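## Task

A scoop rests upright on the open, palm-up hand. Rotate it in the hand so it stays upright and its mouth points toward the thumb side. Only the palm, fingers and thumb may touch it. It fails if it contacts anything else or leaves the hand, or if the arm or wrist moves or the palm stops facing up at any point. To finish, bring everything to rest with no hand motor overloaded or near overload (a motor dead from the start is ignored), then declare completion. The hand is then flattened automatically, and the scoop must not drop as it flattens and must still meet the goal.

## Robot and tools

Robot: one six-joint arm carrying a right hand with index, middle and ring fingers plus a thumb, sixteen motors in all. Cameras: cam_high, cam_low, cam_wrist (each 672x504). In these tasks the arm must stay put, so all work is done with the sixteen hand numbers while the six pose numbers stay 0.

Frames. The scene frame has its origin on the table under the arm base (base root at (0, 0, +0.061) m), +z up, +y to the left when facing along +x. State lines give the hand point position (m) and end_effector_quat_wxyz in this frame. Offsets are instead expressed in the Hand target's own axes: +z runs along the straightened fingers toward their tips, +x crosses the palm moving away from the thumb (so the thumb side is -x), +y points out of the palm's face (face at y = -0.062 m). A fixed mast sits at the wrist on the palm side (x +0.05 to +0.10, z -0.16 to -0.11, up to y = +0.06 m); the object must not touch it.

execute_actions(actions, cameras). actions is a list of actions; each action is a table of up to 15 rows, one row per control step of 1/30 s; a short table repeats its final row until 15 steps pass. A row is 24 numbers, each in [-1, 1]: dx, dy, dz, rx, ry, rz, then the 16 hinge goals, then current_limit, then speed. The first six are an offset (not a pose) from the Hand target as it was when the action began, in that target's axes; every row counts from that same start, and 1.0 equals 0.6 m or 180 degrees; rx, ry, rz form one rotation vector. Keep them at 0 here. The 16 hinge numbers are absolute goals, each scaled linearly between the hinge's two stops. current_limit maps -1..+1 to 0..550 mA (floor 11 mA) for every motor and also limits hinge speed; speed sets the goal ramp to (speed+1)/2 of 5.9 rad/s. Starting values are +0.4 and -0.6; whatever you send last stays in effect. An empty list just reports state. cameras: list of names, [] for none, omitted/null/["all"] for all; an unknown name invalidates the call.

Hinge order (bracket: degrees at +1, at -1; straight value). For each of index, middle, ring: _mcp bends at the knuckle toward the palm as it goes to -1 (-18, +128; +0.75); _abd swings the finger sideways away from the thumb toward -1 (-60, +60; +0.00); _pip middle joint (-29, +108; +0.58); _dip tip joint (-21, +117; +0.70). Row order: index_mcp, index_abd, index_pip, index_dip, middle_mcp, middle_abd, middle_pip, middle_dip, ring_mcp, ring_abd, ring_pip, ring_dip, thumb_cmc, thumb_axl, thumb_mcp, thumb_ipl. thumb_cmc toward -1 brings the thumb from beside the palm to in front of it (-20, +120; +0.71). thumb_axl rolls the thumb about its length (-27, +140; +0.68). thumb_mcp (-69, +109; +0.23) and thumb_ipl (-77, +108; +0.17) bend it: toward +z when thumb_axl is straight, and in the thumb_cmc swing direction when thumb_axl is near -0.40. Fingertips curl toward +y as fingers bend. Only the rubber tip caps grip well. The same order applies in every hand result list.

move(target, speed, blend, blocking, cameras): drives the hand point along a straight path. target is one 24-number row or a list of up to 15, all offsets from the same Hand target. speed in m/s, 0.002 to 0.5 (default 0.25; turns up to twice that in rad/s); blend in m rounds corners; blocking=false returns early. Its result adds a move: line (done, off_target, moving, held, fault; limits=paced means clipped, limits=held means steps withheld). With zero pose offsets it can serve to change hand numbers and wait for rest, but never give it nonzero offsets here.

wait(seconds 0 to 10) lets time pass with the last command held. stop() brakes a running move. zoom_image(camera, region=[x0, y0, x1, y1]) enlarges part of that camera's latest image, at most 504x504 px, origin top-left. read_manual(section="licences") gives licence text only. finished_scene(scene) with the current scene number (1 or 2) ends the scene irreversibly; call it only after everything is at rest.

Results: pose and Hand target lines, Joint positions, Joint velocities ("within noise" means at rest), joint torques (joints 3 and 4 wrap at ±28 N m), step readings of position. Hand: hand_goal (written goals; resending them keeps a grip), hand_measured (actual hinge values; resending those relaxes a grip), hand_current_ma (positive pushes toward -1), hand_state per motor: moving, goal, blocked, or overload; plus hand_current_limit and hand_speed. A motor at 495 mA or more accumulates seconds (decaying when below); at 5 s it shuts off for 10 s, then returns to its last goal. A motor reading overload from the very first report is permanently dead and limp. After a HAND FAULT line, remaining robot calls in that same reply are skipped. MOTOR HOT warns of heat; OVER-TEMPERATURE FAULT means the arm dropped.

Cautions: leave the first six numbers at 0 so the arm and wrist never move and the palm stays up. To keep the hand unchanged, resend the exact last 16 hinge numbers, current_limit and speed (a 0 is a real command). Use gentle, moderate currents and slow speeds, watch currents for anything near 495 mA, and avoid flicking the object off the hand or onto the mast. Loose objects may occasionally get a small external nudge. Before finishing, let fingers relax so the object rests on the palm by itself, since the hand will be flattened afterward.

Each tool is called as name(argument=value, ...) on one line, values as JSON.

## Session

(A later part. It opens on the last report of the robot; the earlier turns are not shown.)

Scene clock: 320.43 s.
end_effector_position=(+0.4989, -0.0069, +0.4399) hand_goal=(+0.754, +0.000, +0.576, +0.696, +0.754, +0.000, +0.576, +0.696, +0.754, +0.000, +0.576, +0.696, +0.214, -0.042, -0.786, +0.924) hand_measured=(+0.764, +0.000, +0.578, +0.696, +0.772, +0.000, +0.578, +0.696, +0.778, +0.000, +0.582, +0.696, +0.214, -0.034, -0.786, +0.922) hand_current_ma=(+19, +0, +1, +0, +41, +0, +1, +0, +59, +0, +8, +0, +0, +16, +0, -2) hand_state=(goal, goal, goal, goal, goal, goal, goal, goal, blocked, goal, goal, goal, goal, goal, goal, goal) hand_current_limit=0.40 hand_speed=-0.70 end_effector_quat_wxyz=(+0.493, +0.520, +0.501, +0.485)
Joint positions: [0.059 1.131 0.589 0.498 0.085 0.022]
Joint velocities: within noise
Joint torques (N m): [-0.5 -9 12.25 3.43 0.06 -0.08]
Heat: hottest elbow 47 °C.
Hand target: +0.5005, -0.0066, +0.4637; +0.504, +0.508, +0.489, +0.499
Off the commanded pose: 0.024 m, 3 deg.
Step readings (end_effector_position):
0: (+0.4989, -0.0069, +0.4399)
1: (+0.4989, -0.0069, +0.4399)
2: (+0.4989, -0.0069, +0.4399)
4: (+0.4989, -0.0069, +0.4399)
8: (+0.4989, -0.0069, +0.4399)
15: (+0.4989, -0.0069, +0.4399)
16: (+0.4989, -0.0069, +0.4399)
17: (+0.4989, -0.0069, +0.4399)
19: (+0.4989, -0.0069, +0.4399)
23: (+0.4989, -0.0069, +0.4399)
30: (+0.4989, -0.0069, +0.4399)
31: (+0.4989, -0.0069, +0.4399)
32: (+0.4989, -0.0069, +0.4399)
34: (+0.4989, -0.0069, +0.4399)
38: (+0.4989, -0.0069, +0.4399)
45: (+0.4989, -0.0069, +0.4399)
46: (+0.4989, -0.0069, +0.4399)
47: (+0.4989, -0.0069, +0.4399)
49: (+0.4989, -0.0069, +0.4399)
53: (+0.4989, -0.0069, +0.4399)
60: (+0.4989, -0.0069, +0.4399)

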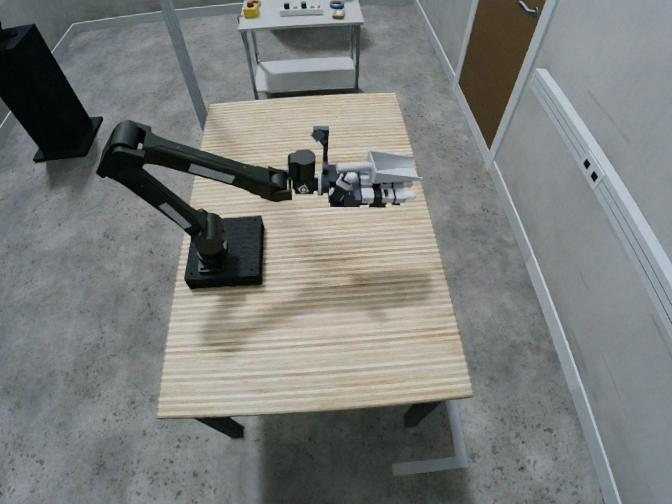

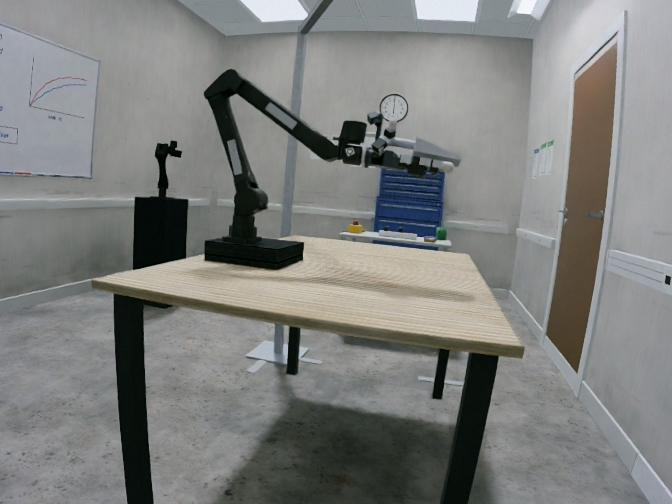

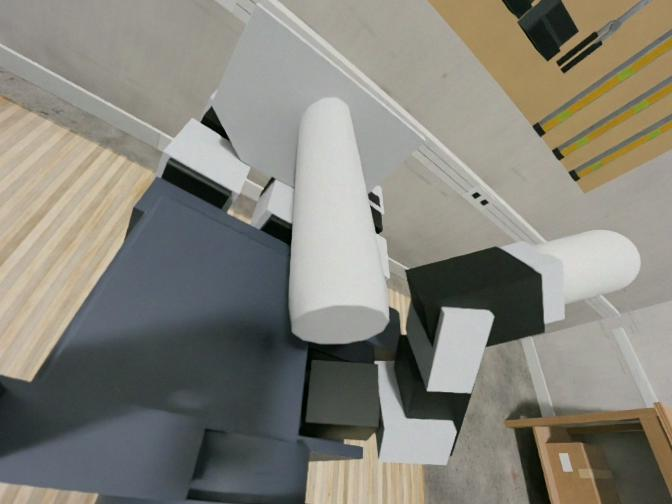

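execute_actions(actions=[[[0,0,0,0,0,0,0.754,0,0.576,0.696,0.754,0,0.576,0.696,0.754,0,0.576,0.696,-0.3,-0.042,-0.787,0.924,0.4,-0.8]],[[0,0,0,0,0,0,0.754,0,0.576,0.696,0.754,0,0.576,0.696,0.754,0,0.576,0.696,-0.3,-0.042,-0.787,0.924,0.4,-0.85]],[[0,0,0,0,0,0,0.754,0,0.576,0.696,0.754,0,0.576,0.696,0.754,0,0.576,0.696,-0.3,-0.042,-0.787,0.924,0.4,-0.85]]], cameras=["cam_wrist", "cam_low", "cam_high"])

zoom_image(camera="cam_low", region=[365, 100, 465, 190])

zoom_image(camera="cam_high", region=[320, 135, 420, 215])

Scene clock: 351.90 s.
end_effector_position=(+0.4989, -0.0069, +0.4399) hand_goal=(+0.754, +0.000, +0.576, +0.696, +0.754, +0.000, +0.576, +0.696, +0.754, +0.000, +0.576, +0.696, -0.300, -0.042, -0.786, +0.924) hand_measured=(+0.764, +0.000, +0.578, +0.696, +0.772, +0.000, +0.578, +0.696, +0.778, +0.000, +0.582, +0.696, -0.298, -0.036, -0.788, +0.922) hand_current_ma=(+19, +0, +1, +0, +41, +0, +1, +0, +59, +0, +8, +0, +1, +10, -2, -2) hand_state=(goal, goal, goal, goal, goal, goal, goal, goal, blocked, goal, goal, goal, goal, goal, goal, goal) hand_current_limit=0.40 hand_speed=-0.85 end_effector_quat_wxyz=(+0.493, +0.520, +0.501, +0.485)
Joint positions: [0.059 1.131 0.589 0.498 0.085 0.022]
Joint velocities: within noise
Joint torques (N m): [-0.56 -9.11 12.29 3.41 0.06 -0.05]
Heat: hottest elbow 47 °C.
Hand target: +0.5005, -0.0066, +0.4637; +0.504, +0.508, +0.489, +0.499
Off the commanded pose: 0.024 m, 3 deg.
Step readings (end_effector_position):
0: (+0.4989, -0.0069, +0.4399)
1: (+0.4989, -0.0069, +0.4399)
2: (+0.4989, -0.0069, +0.4399)
4: (+0.4989, -0.0069, +0.4399)
8: (+0.4989, -0.0069, +0.4399)
15: (+0.4989, -0.0069, +0.4399)
16: (+0.4989, -0.0069, +0.4399)
17: (+0.4989, -0.0069, +0.4399)
19: (+0.4989, -0.0069, +0.4399)
23: (+0.4989, -0.0069, +0.4399)
30: (+0.4989, -0.0069, +0.4399)
31: (+0.4989, -0.0069, +0.4399)
32: (+0.4989, -0.0069, +0.4399)
34: (+0.4989, -0.0069, +0.4399)
38: (+0.4989, -0.0069, +0.4399)
45: (+0.4989, -0.0069, +0.4399)

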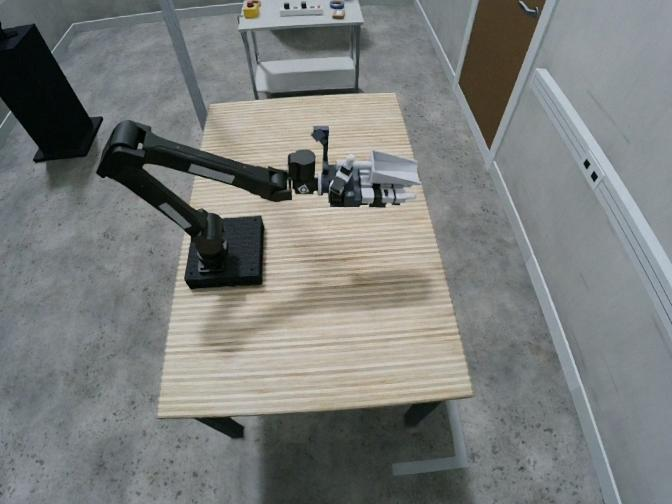

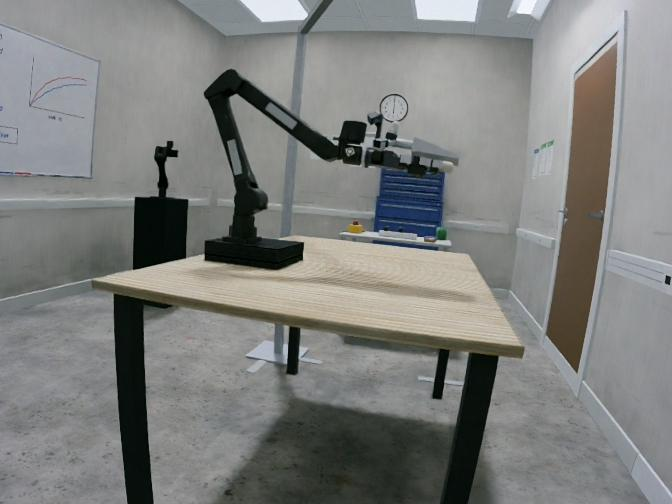

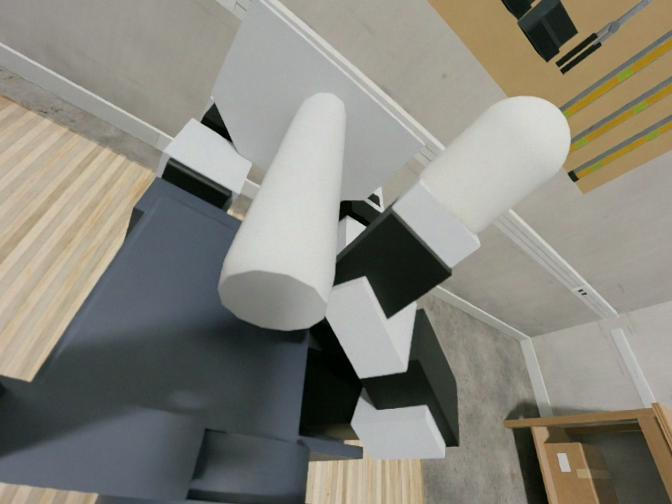

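Scaled by 5.040 from the camera's 672x504 image, which has a finer 960x720 frame.

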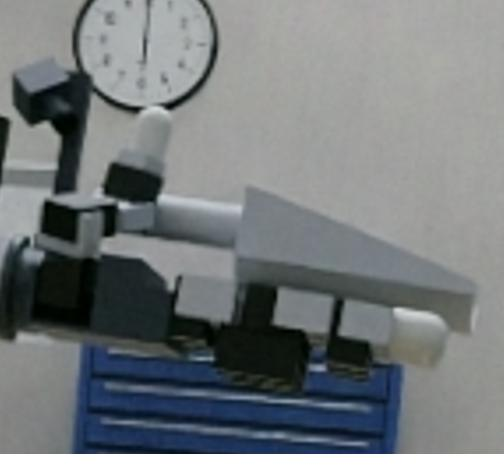

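Scaled by 5.040 from the camera's 672x504 image, which has a finer 960x720 frame.

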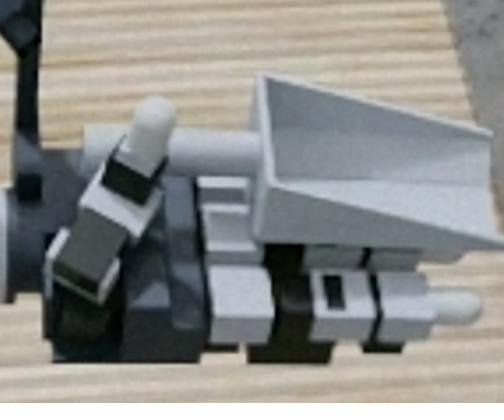

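execute_actions(actions=[[[0,0,0,0,0,0,0.754,0,0.576,0.696,0.754,0,0.576,0.696,0.754,0,0.576,0.696,-0.571,-0.042,-0.787,0.924,0.4,-0.85]],[[0,0,0,0,0,0,0.754,0,0.576,0.696,0.754,0,0.576,0.696,0.754,0,0.576,0.696,-0.571,-0.042,-0.787,0.924,0.4,-0.85]]], cameras=["cam_wrist", "cam_low", "cam_high"])

zoom_image(camera="cam_low", region=[365, 100, 465, 190])

zoom_image(camera="cam_high", region=[320, 135, 420, 215])

Scene clock: 371.50 s.
end_effector_position=(+0.4989, -0.0069, +0.4399) hand_goal=(+0.754, +0.000, +0.576, +0.696, +0.754, +0.000, +0.576, +0.696, +0.754, +0.000, +0.576, +0.696, -0.570, -0.042, -0.786, +0.924) hand_measured=(+0.764, +0.000, +0.578, +0.696, +0.772, +0.000, +0.578, +0.696, +0.778, +0.000, +0.582, +0.696, -0.570, -0.038, -0.788, +0.922) hand_current_ma=(+19, +0, +1, +0, +41, +0, +1, +0, +59, +0, +8, +0, +0, +6, -3, -2) hand_state=(goal, goal, goal, goal, goal, goal, goal, goal, blocked, goal, goal, goal, goal, goal, goal, goal) hand_current_limit=0.40 hand_speed=-0.85 end_effector_quat_wxyz=(+0.493, +0.520, +0.501, +0.485)
Joint positions: [0.059 1.131 0.589 0.498 0.085 0.022]
Joint velocities: within noise
Joint torques (N m): [-0.5 -9.23 12.31 3.43 0.07 -0.02]
Heat: hottest elbow 47 °C.
Hand target: +0.5005, -0.0066, +0.4637; +0.504, +0.508, +0.489, +0.499
Off the commanded pose: 0.024 m, 3 deg.
Step readings (end_effector_position):
0: (+0.4989, -0.0069, +0.4399)
1: (+0.4989, -0.0069, +0.4399)
2: (+0.4989, -0.0069, +0.4399)
4: (+0.4989, -0.0069, +0.4399)
8: (+0.4989, -0.0069, +0.4399)
15: (+0.4989, -0.0069, +0.4399)
16: (+0.4989, -0.0069, +0.4399)
17: (+0.4989, -0.0069, +0.4399)
19: (+0.4989, -0.0069, +0.4399)
23: (+0.4989, -0.0069, +0.4399)
30: (+0.4989, -0.0069, +0.4399)

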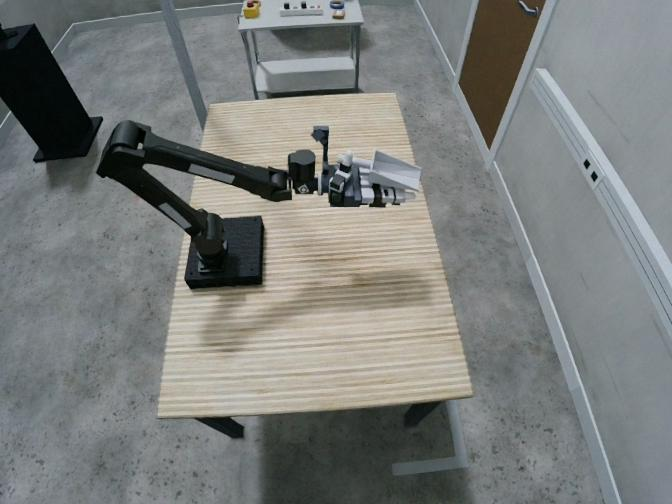

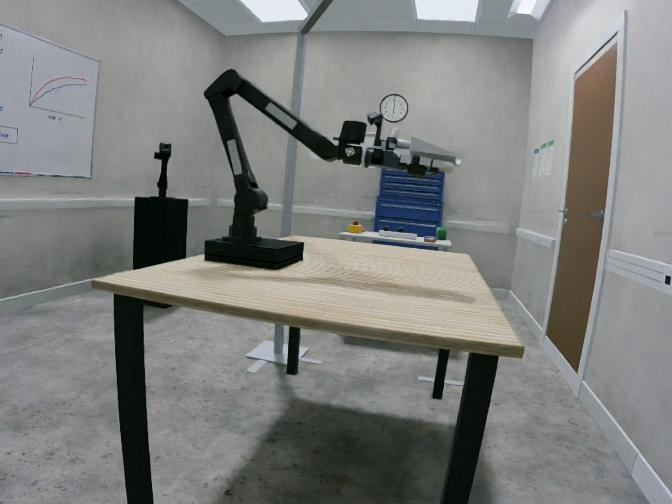

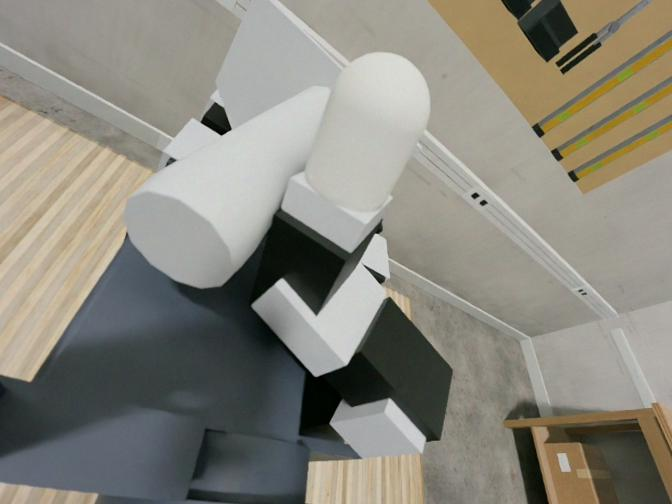

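Scaled by 5.040 from the camera's 672x504 image, which has a finer 960x720 frame.

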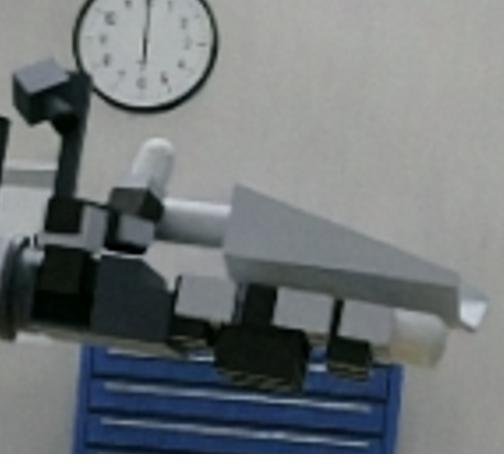

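Scaled by 5.040 from the camera's 672x504 image, which has a finer 960x720 frame.

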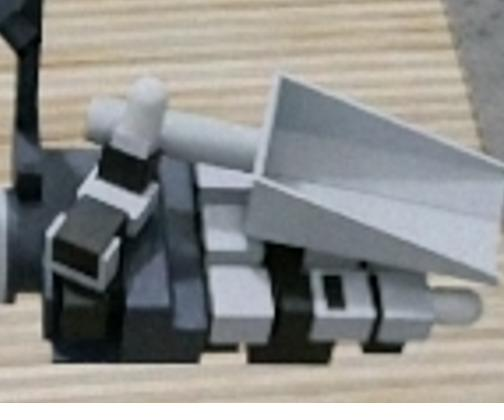

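execute_actions(actions=[[[0,0,0,0,0,0,0.754,0,0.576,0.696,0.754,0,0.576,0.696,0.754,0,0.576,0.696,-0.786,-0.042,-0.674,0.968,0.4,-0.85]],[[0,0,0,0,0,0,0.754,0,0.576,0.696,0.754,0,0.576,0.696,0.754,0,0.576,0.696,-0.786,-0.042,-0.674,0.968,0.4,-0.85]]], cameras=["cam_wrist", "cam_low", "cam_high"])

zoom_image(camera="cam_low", region=[365, 100, 465, 190])

zoom_image(camera="cam_high", region=[320, 135, 420, 215])

Scene clock: 394.03 s.
end_effector_position=(+0.4989, -0.0069, +0.4399) hand_goal=(+0.754, +0.000, +0.576, +0.696, +0.754, +0.000, +0.576, +0.696, +0.754, +0.000, +0.576, +0.696, -0.786, -0.042, -0.674, +0.968) hand_measured=(+0.764, +0.000, +0.578, +0.696, +0.772, +0.000, +0.578, +0.696, +0.778, +0.000, +0.582, +0.696, -0.788, -0.040, -0.684, +0.966) hand_current_ma=(+19, +0, +1, +0, +41, +0, +1, +0, +59, +0, +8, +0, -1, +3, -22, -3) hand_state=(goal, goal, goal, goal, goal, goal, goal, goal, blocked, goal, goal, goal, goal, goal, goal, goal) hand_current_limit=0.40 hand_speed=-0.85 end_effector_quat_wxyz=(+0.493, +0.520, +0.501, +0.485)
Joint positions: [0.059 1.131 0.589 0.498 0.085 0.022]
Joint velocities: within noise
Joint torques (N m): [-0.79 -9.11 12.34 3.44 0.08 -0.01]
Heat: hottest elbow 48 °C.
Hand target: +0.5005, -0.0066, +0.4637; +0.504, +0.508, +0.489, +0.499
Off the commanded pose: 0.024 m, 3 deg.
Step readings (end_effector_position):
0: (+0.4989, -0.0069, +0.4399)
1: (+0.4989, -0.0069, +0.4399)
2: (+0.4989, -0.0069, +0.4399)
4: (+0.4989, -0.0069, +0.4399)
8: (+0.4989, -0.0069, +0.4399)
15: (+0.4989, -0.0069, +0.4399)
16: (+0.4989, -0.0069, +0.4399)
17: (+0.4989, -0.0069, +0.4399)
19: (+0.4989, -0.0069, +0.4399)
23: (+0.4989, -0.0069, +0.4399)
30: (+0.4989, -0.0069, +0.4399)

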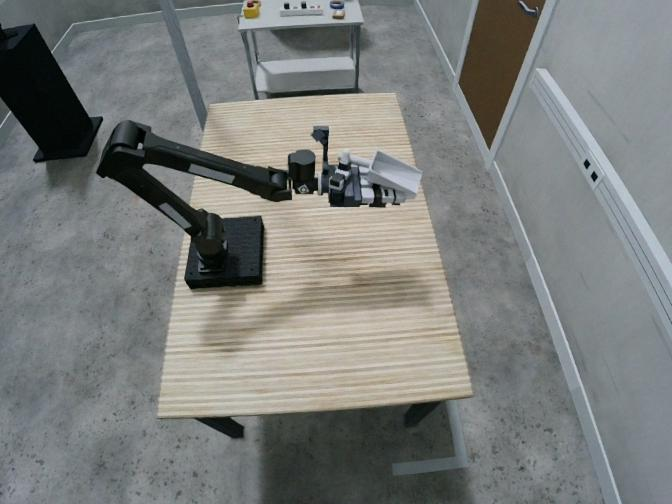

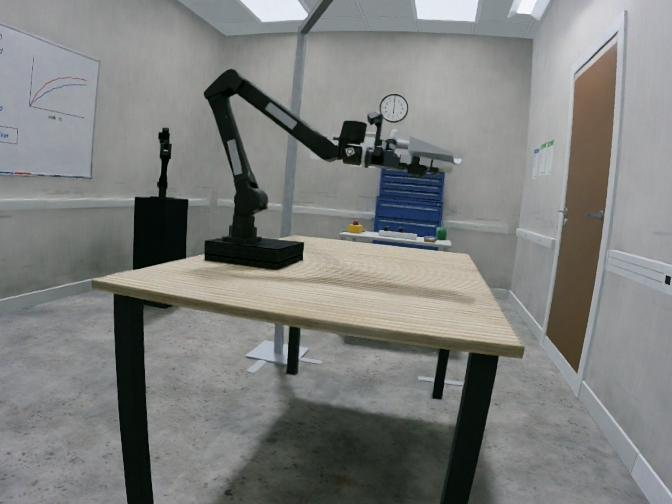

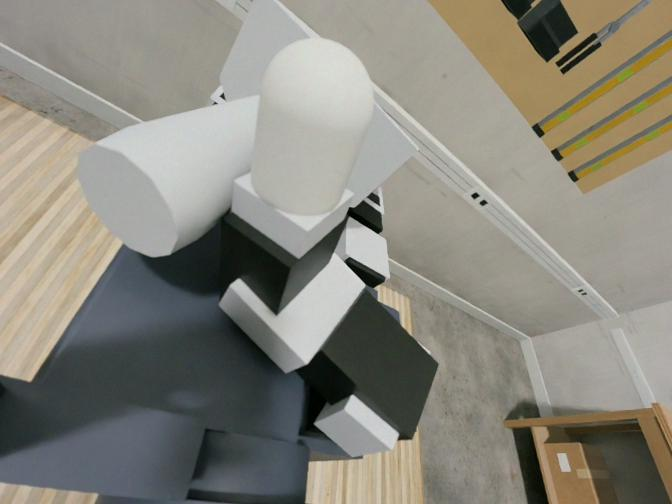

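Scaled by 5.040 from the camera's 672x504 image, which has a finer 960x720 frame.

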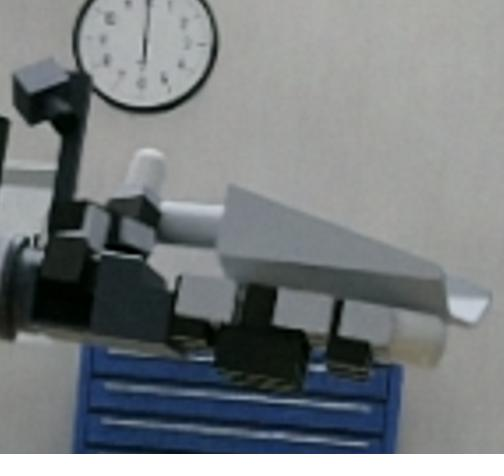

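Scaled by 5.040 from the camera's 672x504 image, which has a finer 960x720 frame.

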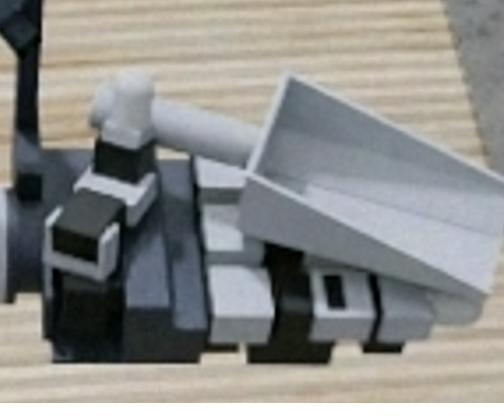

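execute_actions(actions=[[[0,0,0,0,0,0,0.754,0,0.576,0.696,0.754,0,0.576,0.696,0.754,0,0.576,0.696,-1,-0.042,-0.562,1,0.4,-0.85]],[[0,0,0,0,0,0,0.754,0,0.576,0.696,0.754,0,0.576,0.696,0.754,0,0.576,0.696,-1,-0.042,-0.562,1,0.4,-0.85]]], cameras=["cam_wrist", "cam_low", "cam_high"])

zoom_image(camera="cam_low", region=[365, 100, 465, 190])

zoom_image(camera="cam_high", region=[320, 135, 420, 215])

Scene clock: 404.53 s.
end_effector_position=(+0.4989, -0.0069, +0.4399) hand_goal=(+0.754, +0.000, +0.576, +0.696, +0.754, +0.000, +0.576, +0.696, +0.754, +0.000, +0.576, +0.696, -1.000, -0.042, -0.562, +1.000) hand_measured=(+0.766, +0.000, +0.578, +0.696, +0.772, +0.000, +0.578, +0.696, +0.778, +0.000, +0.582, +0.696, -0.948, -0.040, -0.552, +1.000) hand_current_ma=(+20, +0, +2, +0, +41, +0, +1, +0, +59, +0, +8, +0, +150, +3, +25, -1) hand_state=(goal, goal, goal, goal, goal, goal, goal, goal, blocked, goal, goal, goal, blocked, goal, goal, goal) hand_current_limit=0.40 hand_speed=-0.85 end_effector_quat_wxyz=(+0.493, +0.520, +0.501, +0.485)
Joint positions: [0.059 1.131 0.589 0.498 0.085 0.022]
Joint velocities: within noise
Joint torques (N m): [-0.5 -8.82 12.29 3.41 0.07 0]
Heat: hottest elbow 48 °C.
Hand target: +0.5005, -0.0066, +0.4637; +0.504, +0.508, +0.489, +0.499
Off the commanded pose: 0.024 m, 3 deg.
Step readings (end_effector_position):
0: (+0.4989, -0.0069, +0.4399)
1: (+0.4989, -0.0069, +0.4399)
2: (+0.4989, -0.0069, +0.4399)
4: (+0.4989, -0.0069, +0.4399)
8: (+0.4989, -0.0069, +0.4399)
15: (+0.4989, -0.0069, +0.4399)
16: (+0.4989, -0.0069, +0.4399)
17: (+0.4989, -0.0069, +0.4399)
19: (+0.4989, -0.0069, +0.4399)
23: (+0.4989, -0.0069, +0.4399)
30: (+0.4989, -0.0069, +0.4399)

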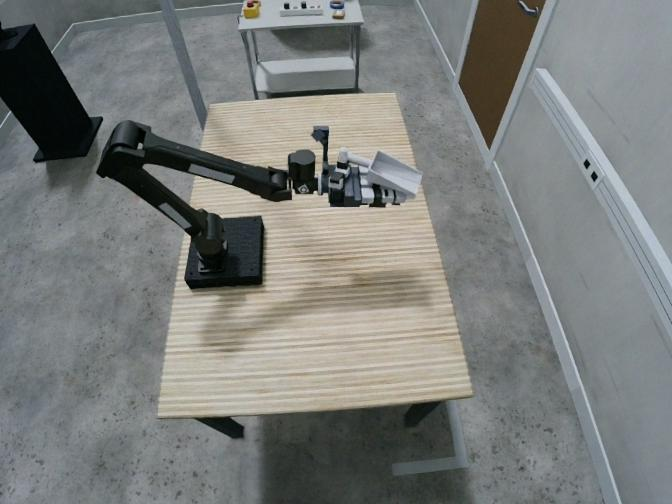

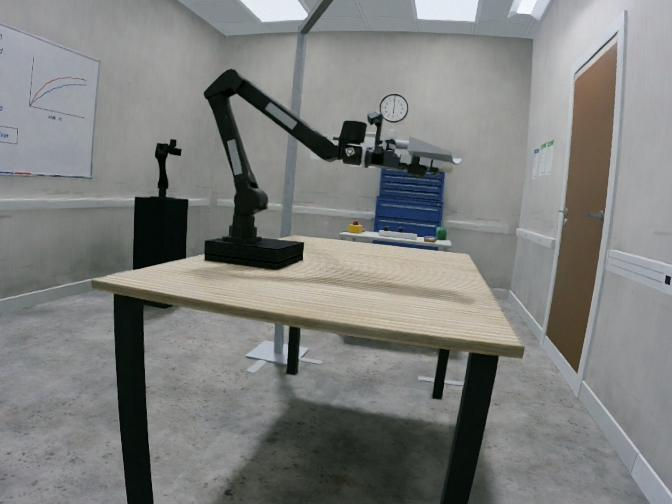

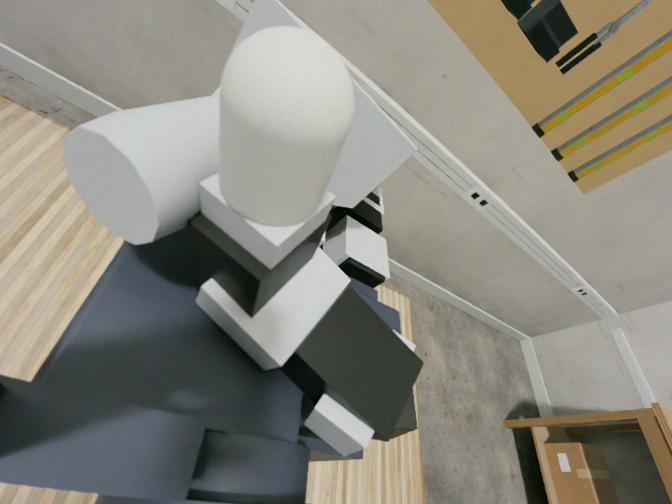

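Scaled by 5.040 from the camera's 672x504 image, which has a finer 960x720 frame.

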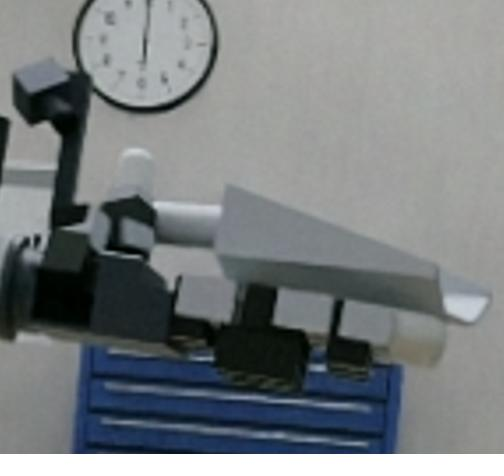

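Scaled by 5.040 from the camera's 672x504 image, which has a finer 960x720 frame.

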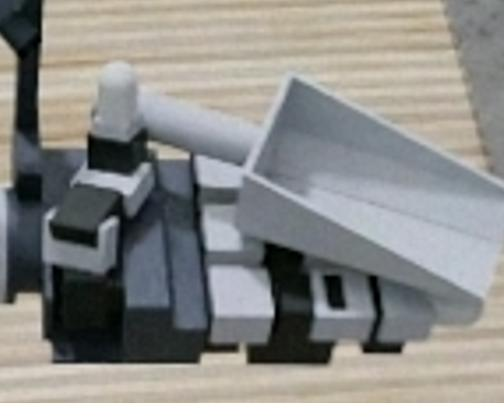

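execute_actions(actions=[[[0,0,0,0,0,0,0.754,0,0.576,0.696,0.754,0,0.576,0.696,0.754,0,0.576,0.696,-0.143,-0.042,-0.562,1,0.4,-0.7]],[[0,0,0,0,0,0,0.754,0,0.576,0.696,0.754,0,0.576,0.696,0.754,0,0.576,0.696,-0.143,-0.042,-0.562,1,0.4,-0.7]],[[0,0,0,0,0,0,0.754,0,0.576,0.696,0.754,0,0.576,0.696,0.754,0,0.576,0.696,-0.143,-0.042,0.202,-0.978,0.4,-0.5]],[[0,0,0,0,0,0,0.754,0,0.576,0.696,0.754,0,0.576,0.696,0.754,0,0.576,0.696,-0.143,-0.042,0.202,-0.978,0.4,-0.5]],[[0,0,0,0,0,0,0.754,0,0.576,0.696,0.754,0,0.576,0.696,0.754,0,0.576,0.696,-0.143,-0.042,0.202,-0.978,0.4,-0.5]],[[0,0,0,0,0,0,0.754,0,0.576,0.696,0.754,0,0.576,0.696,0.754,0,0.576,0.696,-0.143,-0.042,0.202,-0.978,0.4,-0.5]]], cameras=["cam_wrist", "cam_high"])

zoom_image(camera="cam_high", region=[320, 135, 420, 215])

Scene clock: 453.07 s.
end_effector_position=(+0.4989, -0.0069, +0.4399) hand_goal=(+0.754, +0.000, +0.576, +0.696, +0.754, +0.000, +0.576, +0.696, +0.754, +0.000, +0.576, +0.696, -0.142, -0.042, +0.202, -0.978) hand_measured=(+0.766, +0.000, +0.578, +0.696, +0.772, +0.000, +0.578, +0.696, +0.778, +0.000, +0.582, +0.696, -0.138, -0.040, +0.202, -0.978) hand_current_ma=(+23, +0, +2, +0, +41, +0, +1, +0, +59, +0, +8, +0, +7, +2, +0, +1) hand_state=(goal, goal, goal, goal, goal, goal, goal, goal, blocked, goal, goal, goal, goal, goal, goal, goal) hand_current_limit=0.40 hand_speed=-0.50 end_effector_quat_wxyz=(+0.493, +0.520, +0.501, +0.485)
Joint positions: [0.059 1.131 0.589 0.498 0.085 0.022]
Joint velocities: within noise
Joint torques (N m): [-0.73 -9.29 12.31 3.4 0.07 -0.08]
Heat: hottest elbow 48 °C.
Hand target: +0.5005, -0.0066, +0.4637; +0.504, +0.508, +0.489, +0.499
Off the commanded pose: 0.024 m, 3 deg.
Step readings (end_effector_position):
0: (+0.4989, -0.0069, +0.4399)
1: (+0.4989, -0.0069, +0.4399)
2: (+0.4989, -0.0069, +0.4399)
4: (+0.4989, -0.0069, +0.4399)
8: (+0.4989, -0.0069, +0.4399)
15: (+0.4989, -0.0069, +0.4399)
16: (+0.4989, -0.0069, +0.4399)
17: (+0.4989, -0.0069, +0.4399)
19: (+0.4989, -0.0069, +0.4399)
23: (+0.4989, -0.0069, +0.4399)
30: (+0.4989, -0.0069, +0.4399)
31: (+0.4989, -0.0069, +0.4399)
32: (+0.4989, -0.0069, +0.4399)
34: (+0.4989, -0.0069, +0.4399)
38: (+0.4989, -0.0069, +0.4399)
45: (+0.4989, -0.0069, +0.4399)
46: (+0.4989, -0.0069, +0.4399)
47: (+0.4989, -0.0069, +0.4399)
49: (+0.4989, -0.0069, +0.4399)
53: (+0.4989, -0.0069, +0.4399)
60: (+0.4989, -0.0069, +0.4399)
61: (+0.4989, -0.0069, +0.4399)
62: (+0.4989, -0.0069, +0.4399)
64: (+0.4989, -0.0069, +0.4399)
68: (+0.4989, -0.0069, +0.4399)
75: (+0.4989, -0.0069, +0.4399)
76: (+0.4989, -0.0069, +0.4399)
77: (+0.4989, -0.0069, +0.4399)
79: (+0.4989, -0.0069, +0.4399)
83: (+0.4989, -0.0069, +0.4399)
90: (+0.4989, -0.0069, +0.4399)
Images, in order (width x height): cam_high 672x504, cam_wrist 672x504.

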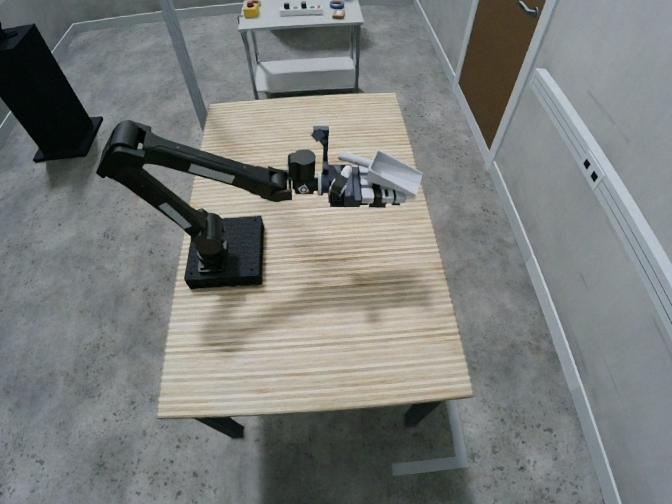

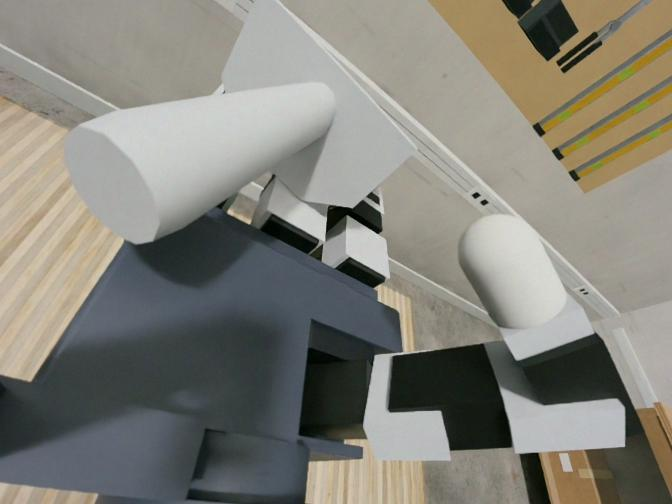

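Scaled by 5.040 from the camera's 672x504 image, which has a finer 960x720 frame.

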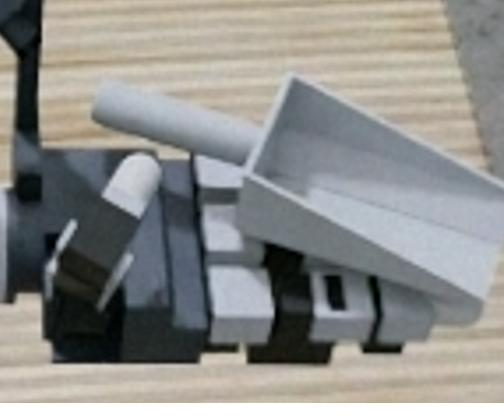

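execute_actions(actions=[[[0,0,0,0,0,0,0.754,0,0.576,0.696,0.754,0,0.576,0.696,0.754,0,0.576,0.696,-0.857,-0.042,0.202,-0.978,0.4,-0.75]],[[0,0,0,0,0,0,0.754,0,0.576,0.696,0.754,0,0.576,0.696,0.754,0,0.576,0.696,-0.857,-0.042,0.202,-0.978,0.4,-0.75]],[[0,0,0,0,0,0,0.754,0,0.576,0.696,0.754,0,0.576,0.696,0.754,0,0.576,0.696,-0.857,-0.042,0.202,-0.978,0.4,-0.75]]], cameras=["cam_wrist", "cam_high"])

zoom_image(camera="cam_high", region=[320, 135, 420, 215])

Scene clock: 467.50 s.
end_effector_position=(+0.4989, -0.0069, +0.4399) hand_goal=(+0.754, +0.000, +0.576, +0.696, +0.754, +0.000, +0.576, +0.696, +0.754, +0.000, +0.576, +0.696, -0.856, -0.042, +0.202, -0.978) hand_measured=(+0.766, +0.000, +0.578, +0.696, +0.772, +0.000, +0.578, +0.696, +0.778, +0.000, +0.582, +0.696, -0.858, -0.040, +0.202, -0.978) hand_current_ma=(+23, +0, +2, +0, +41, +0, +1, +0, +59, +0, +8, +0, -1, +2, -1, +1) hand_state=(goal, goal, goal, goal, goal, goal, goal, goal, blocked, goal, goal, goal, goal, goal, goal, goal) hand_current_limit=0.40 hand_speed=-0.75 end_effector_quat_wxyz=(+0.493, +0.520, +0.501, +0.485)
Joint positions: [0.059 1.131 0.589 0.498 0.085 0.022]
Joint velocities: within noise
Joint torques (N m): [-0.67 -8.94 12.27 3.4 0.06 -0.03]
Heat: hottest elbow 48 °C.
Hand target: +0.5005, -0.0066, +0.4637; +0.504, +0.508, +0.489, +0.499
Off the commanded pose: 0.024 m, 3 deg.
Step readings (end_effector_position):
0: (+0.4989, -0.0069, +0.4399)
1: (+0.4989, -0.0069, +0.4399)
2: (+0.4989, -0.0069, +0.4399)
4: (+0.4989, -0.0069, +0.4399)
8: (+0.4989, -0.0069, +0.4399)
15: (+0.4989, -0.0069, +0.4399)
16: (+0.4989, -0.0069, +0.4399)
17: (+0.4989, -0.0069, +0.4399)
19: (+0.4989, -0.0069, +0.4399)
23: (+0.4989, -0.0069, +0.4399)
30: (+0.4989, -0.0069, +0.4399)
31: (+0.4989, -0.0069, +0.4399)
32: (+0.4989, -0.0069, +0.4399)
34: (+0.4989, -0.0069, +0.4399)
38: (+0.4989, -0.0069, +0.4399)
45: (+0.4989, -0.0069, +0.4399)
Images, in order (width x height): cam_high 672x504, cam_wrist 672x504.

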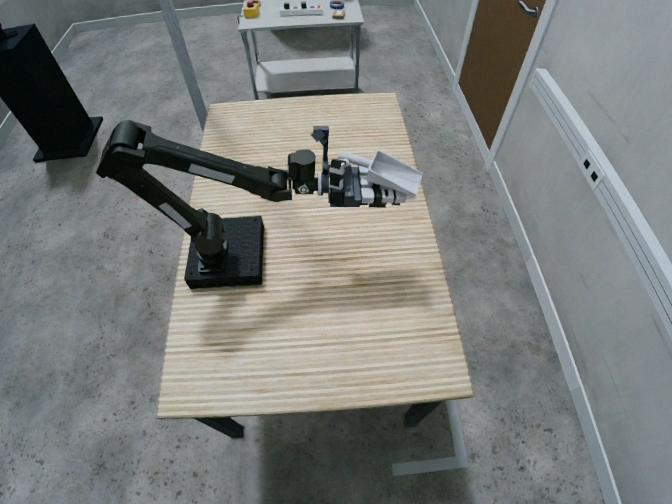

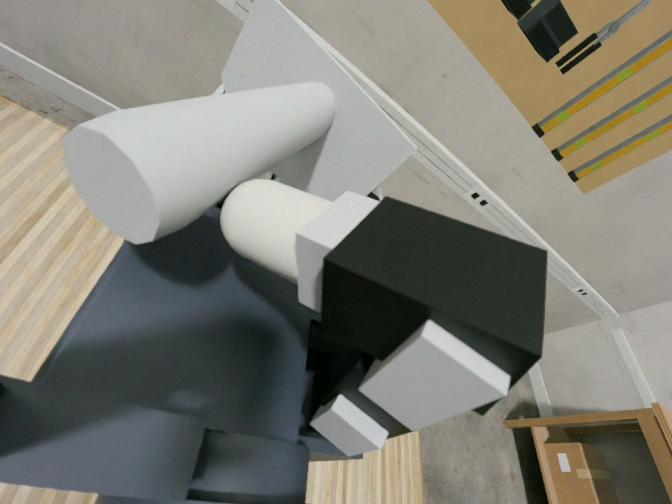

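Scaled by 5.040 from the camera's 672x504 image, which has a finer 960x720 frame.

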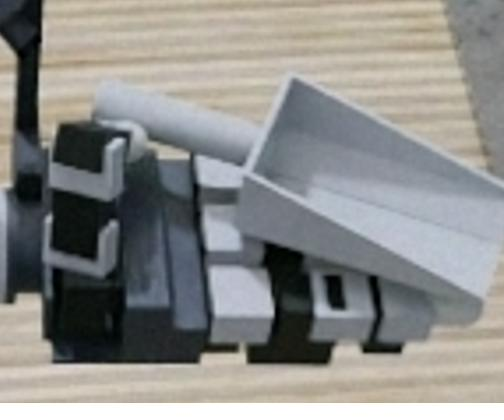

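execute_actions(actions=[[[0,0,0,0,0,0,0.754,0,0.576,0.696,0.754,0,0.576,0.696,0.754,0,0.576,0.696,-0.876,-0.042,0.14,-0.862,0.4,-0.85]],[[0,0,0,0,0,0,0.754,0,0.576,0.696,0.754,0,0.576,0.696,0.754,0,0.576,0.696,-0.896,-0.042,0.079,-0.744,0.4,-0.85]],[[0,0,0,0,0,0,0.754,0,0.576,0.696,0.754,0,0.576,0.696,0.754,0,0.576,0.696,-0.914,-0.042,0.017,-0.627,0.4,-0.85]]], cameras=["cam_wrist", "cam_high", "cam_low"])

zoom_image(camera="cam_high", region=[320, 135, 420, 215])

zoom_image(camera="cam_low", region=[365, 100, 465, 190])

Scene clock: 484.63 s.
end_effector_position=(+0.4989, -0.0069, +0.4399) hand_goal=(+0.754, +0.000, +0.576, +0.696, +0.754, +0.000, +0.576, +0.696, +0.754, +0.000, +0.576, +0.696, -0.914, -0.042, +0.018, -0.626) hand_measured=(+0.768, +0.000, +0.580, +0.696, +0.772, +0.000, +0.578, +0.696, +0.778, +0.000, +0.582, +0.696, -0.918, -0.040, +0.014, -0.636) hand_current_ma=(+30, +0, +5, +0, +41, +0, +1, +0, +59, +0, +8, +0, -6, +2, -6, -22) hand_state=(goal, goal, goal, goal, goal, goal, goal, goal, blocked, goal, goal, goal, goal, goal, goal, goal) hand_current_limit=0.40 hand_speed=-0.85 end_effector_quat_wxyz=(+0.493, +0.520, +0.501, +0.485)
Joint positions: [0.059 1.131 0.589 0.498 0.085 0.022]
Joint velocities: within noise
Joint torques (N m): [-0.62 -9.11 12.36 3.43 0.07 0]
Heat: hottest elbow 49 °C.
Hand target: +0.5005, -0.0066, +0.4637; +0.504, +0.508, +0.489, +0.499
Off the commanded pose: 0.024 m, 3 deg.
Step readings (end_effector_position):
0: (+0.4989, -0.0069, +0.4399)
1: (+0.4989, -0.0069, +0.4399)
2: (+0.4989, -0.0069, +0.4399)
4: (+0.4989, -0.0069, +0.4399)
8: (+0.4989, -0.0069, +0.4399)
15: (+0.4989, -0.0069, +0.4399)
16: (+0.4989, -0.0069, +0.4399)
17: (+0.4989, -0.0069, +0.4399)
19: (+0.4989, -0.0069, +0.4399)
23: (+0.4989, -0.0069, +0.4399)
30: (+0.4989, -0.0069, +0.4399)
31: (+0.4989, -0.0069, +0.4399)
32: (+0.4989, -0.0069, +0.4399)
34: (+0.4989, -0.0069, +0.4399)
38: (+0.4989, -0.0069, +0.4399)
45: (+0.4989, -0.0069, +0.4399)

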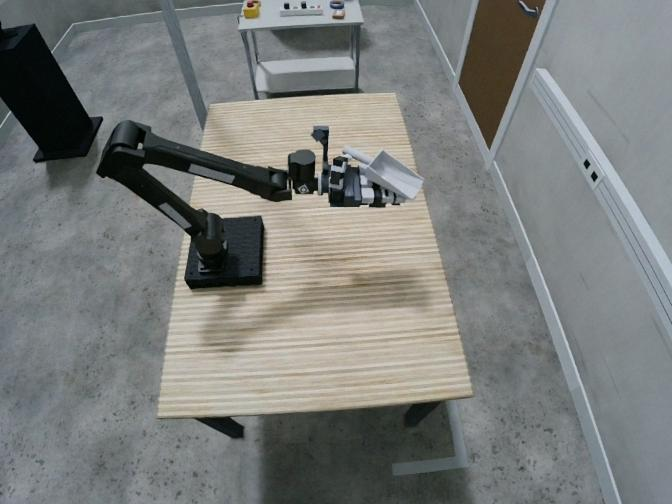

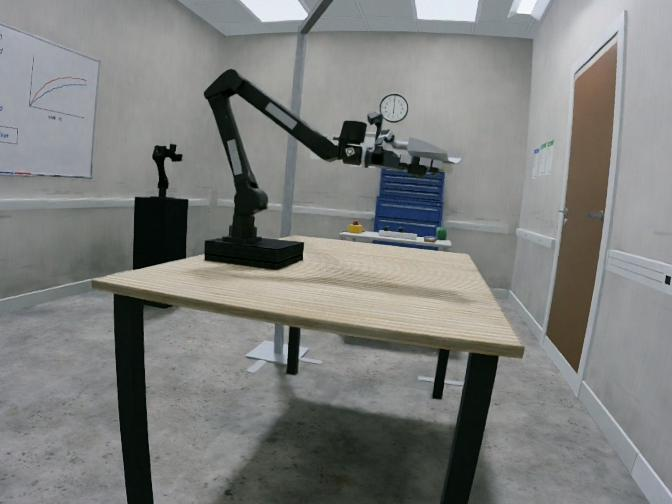

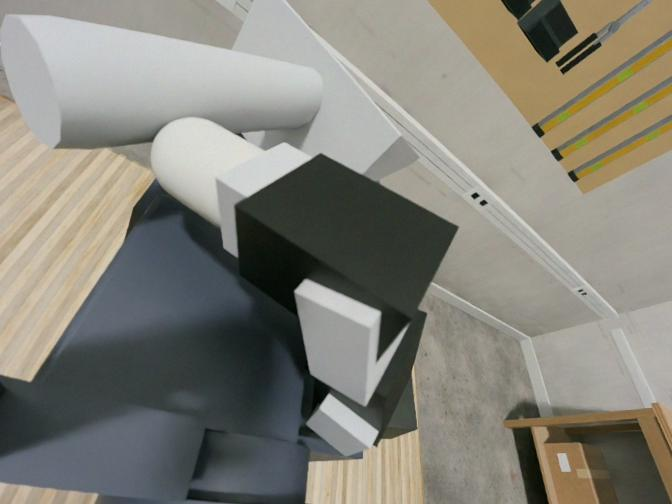

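Scaled by 5.040 from the camera's 672x504 image, which has a finer 960x720 frame.

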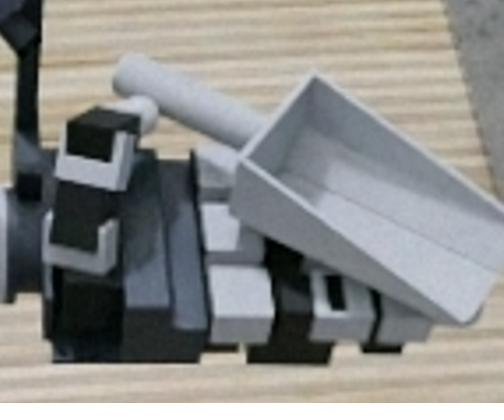

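Scaled by 5.040 from the camera's 672x504 image, which has a finer 960x720 frame.

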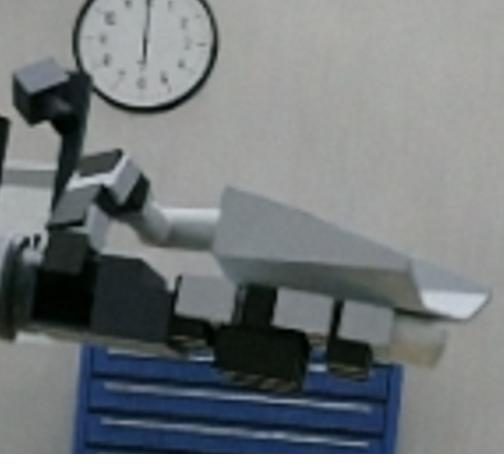

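execute_actions(actions=[[[0,0,0,0,0,0,0.754,0,0.576,0.696,0.754,0,0.576,0.696,0.754,0,0.576,0.696,-0.933,-0.042,-0.045,-0.51,0.4,-0.85]],[[0,0,0,0,0,0,0.754,0,0.576,0.696,0.754,0,0.576,0.696,0.754,0,0.576,0.696,-0.953,-0.042,-0.107,-0.392,0.4,-0.85]],[[0,0,0,0,0,0,0.754,0,0.576,0.696,0.754,0,0.576,0.696,0.754,0,0.576,0.696,-0.971,-0.042,-0.169,-0.276,0.4,-0.85]]], cameras=["cam_wrist", "cam_high", "cam_low"])

zoom_image(camera="cam_high", region=[320, 135, 420, 215])

zoom_image(camera="cam_low", region=[365, 100, 465, 190])

Scene clock: 500.93 s.
end_effector_position=(+0.4989, -0.0069, +0.4399) hand_goal=(+0.754, +0.000, +0.576, +0.696, +0.754, +0.000, +0.576, +0.696, +0.754, +0.000, +0.576, +0.696, -0.970, -0.042, -0.168, -0.276) hand_measured=(+0.770, +0.000, +0.580, +0.696, +0.772, +0.000, +0.578, +0.696, +0.778, +0.000, +0.582, +0.696, -0.978, -0.040, -0.174, -0.286) hand_current_ma=(+33, +0, +6, +0, +41, +0, +1, +0, +59, +0, +8, +0, -13, +1, -12, -23) hand_state=(goal, goal, goal, goal, goal, goal, goal, goal, blocked, goal, goal, goal, goal, goal, goal, goal) hand_current_limit=0.40 hand_speed=-0.85 end_effector_quat_wxyz=(+0.493, +0.520, +0.501, +0.485)
Joint positions: [0.059 1.131 0.589 0.498 0.085 0.022]
Joint velocities: within noise
Joint torques (N m): [-0.5 -9 12.31 3.44 0.08 0]
Heat: hottest elbow 49 °C.
Hand target: +0.5005, -0.0066, +0.4637; +0.504, +0.508, +0.489, +0.499
Off the commanded pose: 0.024 m, 3 deg.
Step readings (end_effector_position):
0: (+0.4989, -0.0069, +0.4399)
1: (+0.4989, -0.0069, +0.4399)
2: (+0.4989, -0.0069, +0.4399)
4: (+0.4989, -0.0069, +0.4399)
8: (+0.4989, -0.0069, +0.4399)
15: (+0.4989, -0.0069, +0.4399)
16: (+0.4989, -0.0069, +0.4399)
17: (+0.4989, -0.0069, +0.4399)
19: (+0.4989, -0.0069, +0.4399)
23: (+0.4989, -0.0069, +0.4399)
30: (+0.4989, -0.0069, +0.4399)
31: (+0.4989, -0.0069, +0.4399)
32: (+0.4989, -0.0069, +0.4399)
34: (+0.4989, -0.0069, +0.4399)
38: (+0.4989, -0.0069, +0.4399)
45: (+0.4989, -0.0069, +0.4399)

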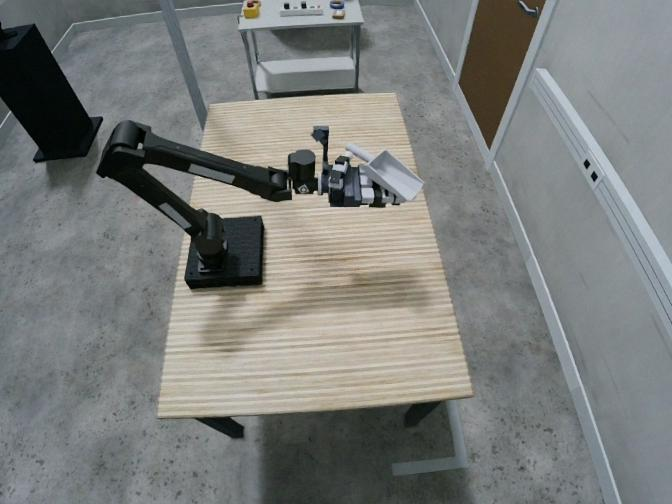

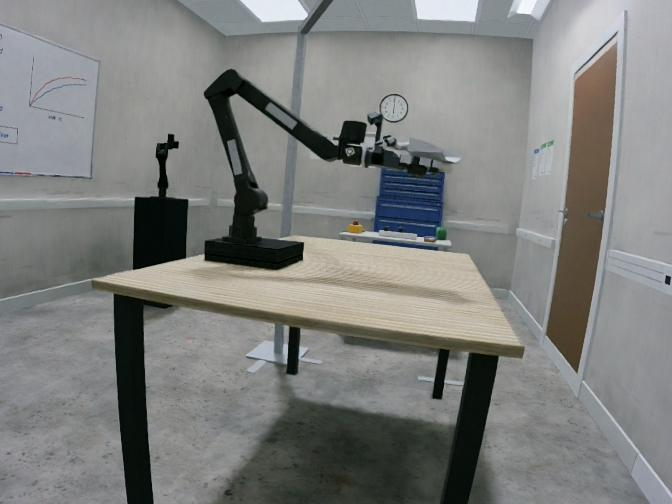

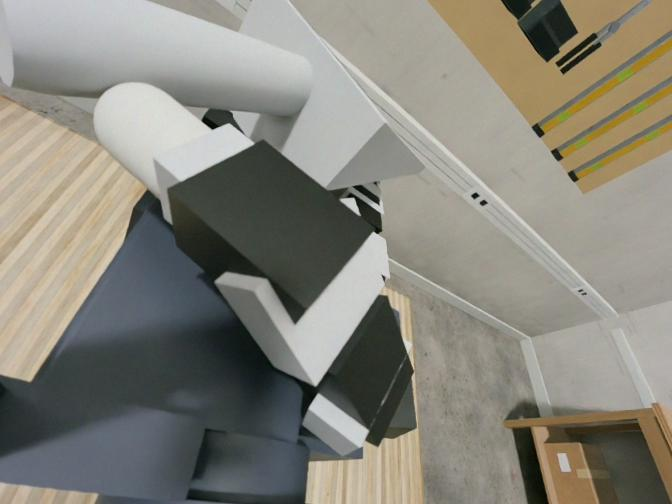

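Scaled by 5.040 from the camera's 672x504 image, which has a finer 960x720 frame.

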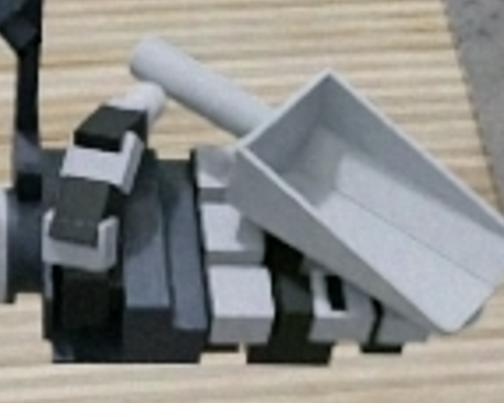

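Scaled by 5.040 from the camera's 672x504 image, which has a finer 960x720 frame.

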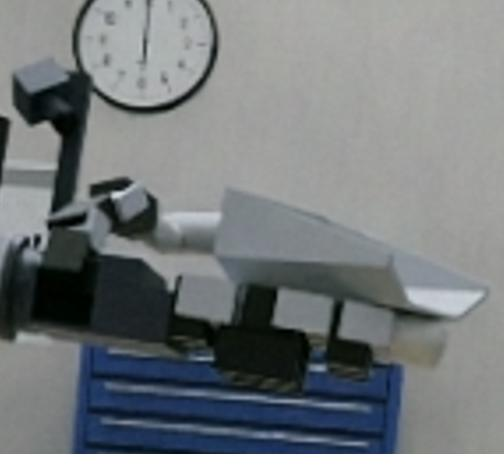

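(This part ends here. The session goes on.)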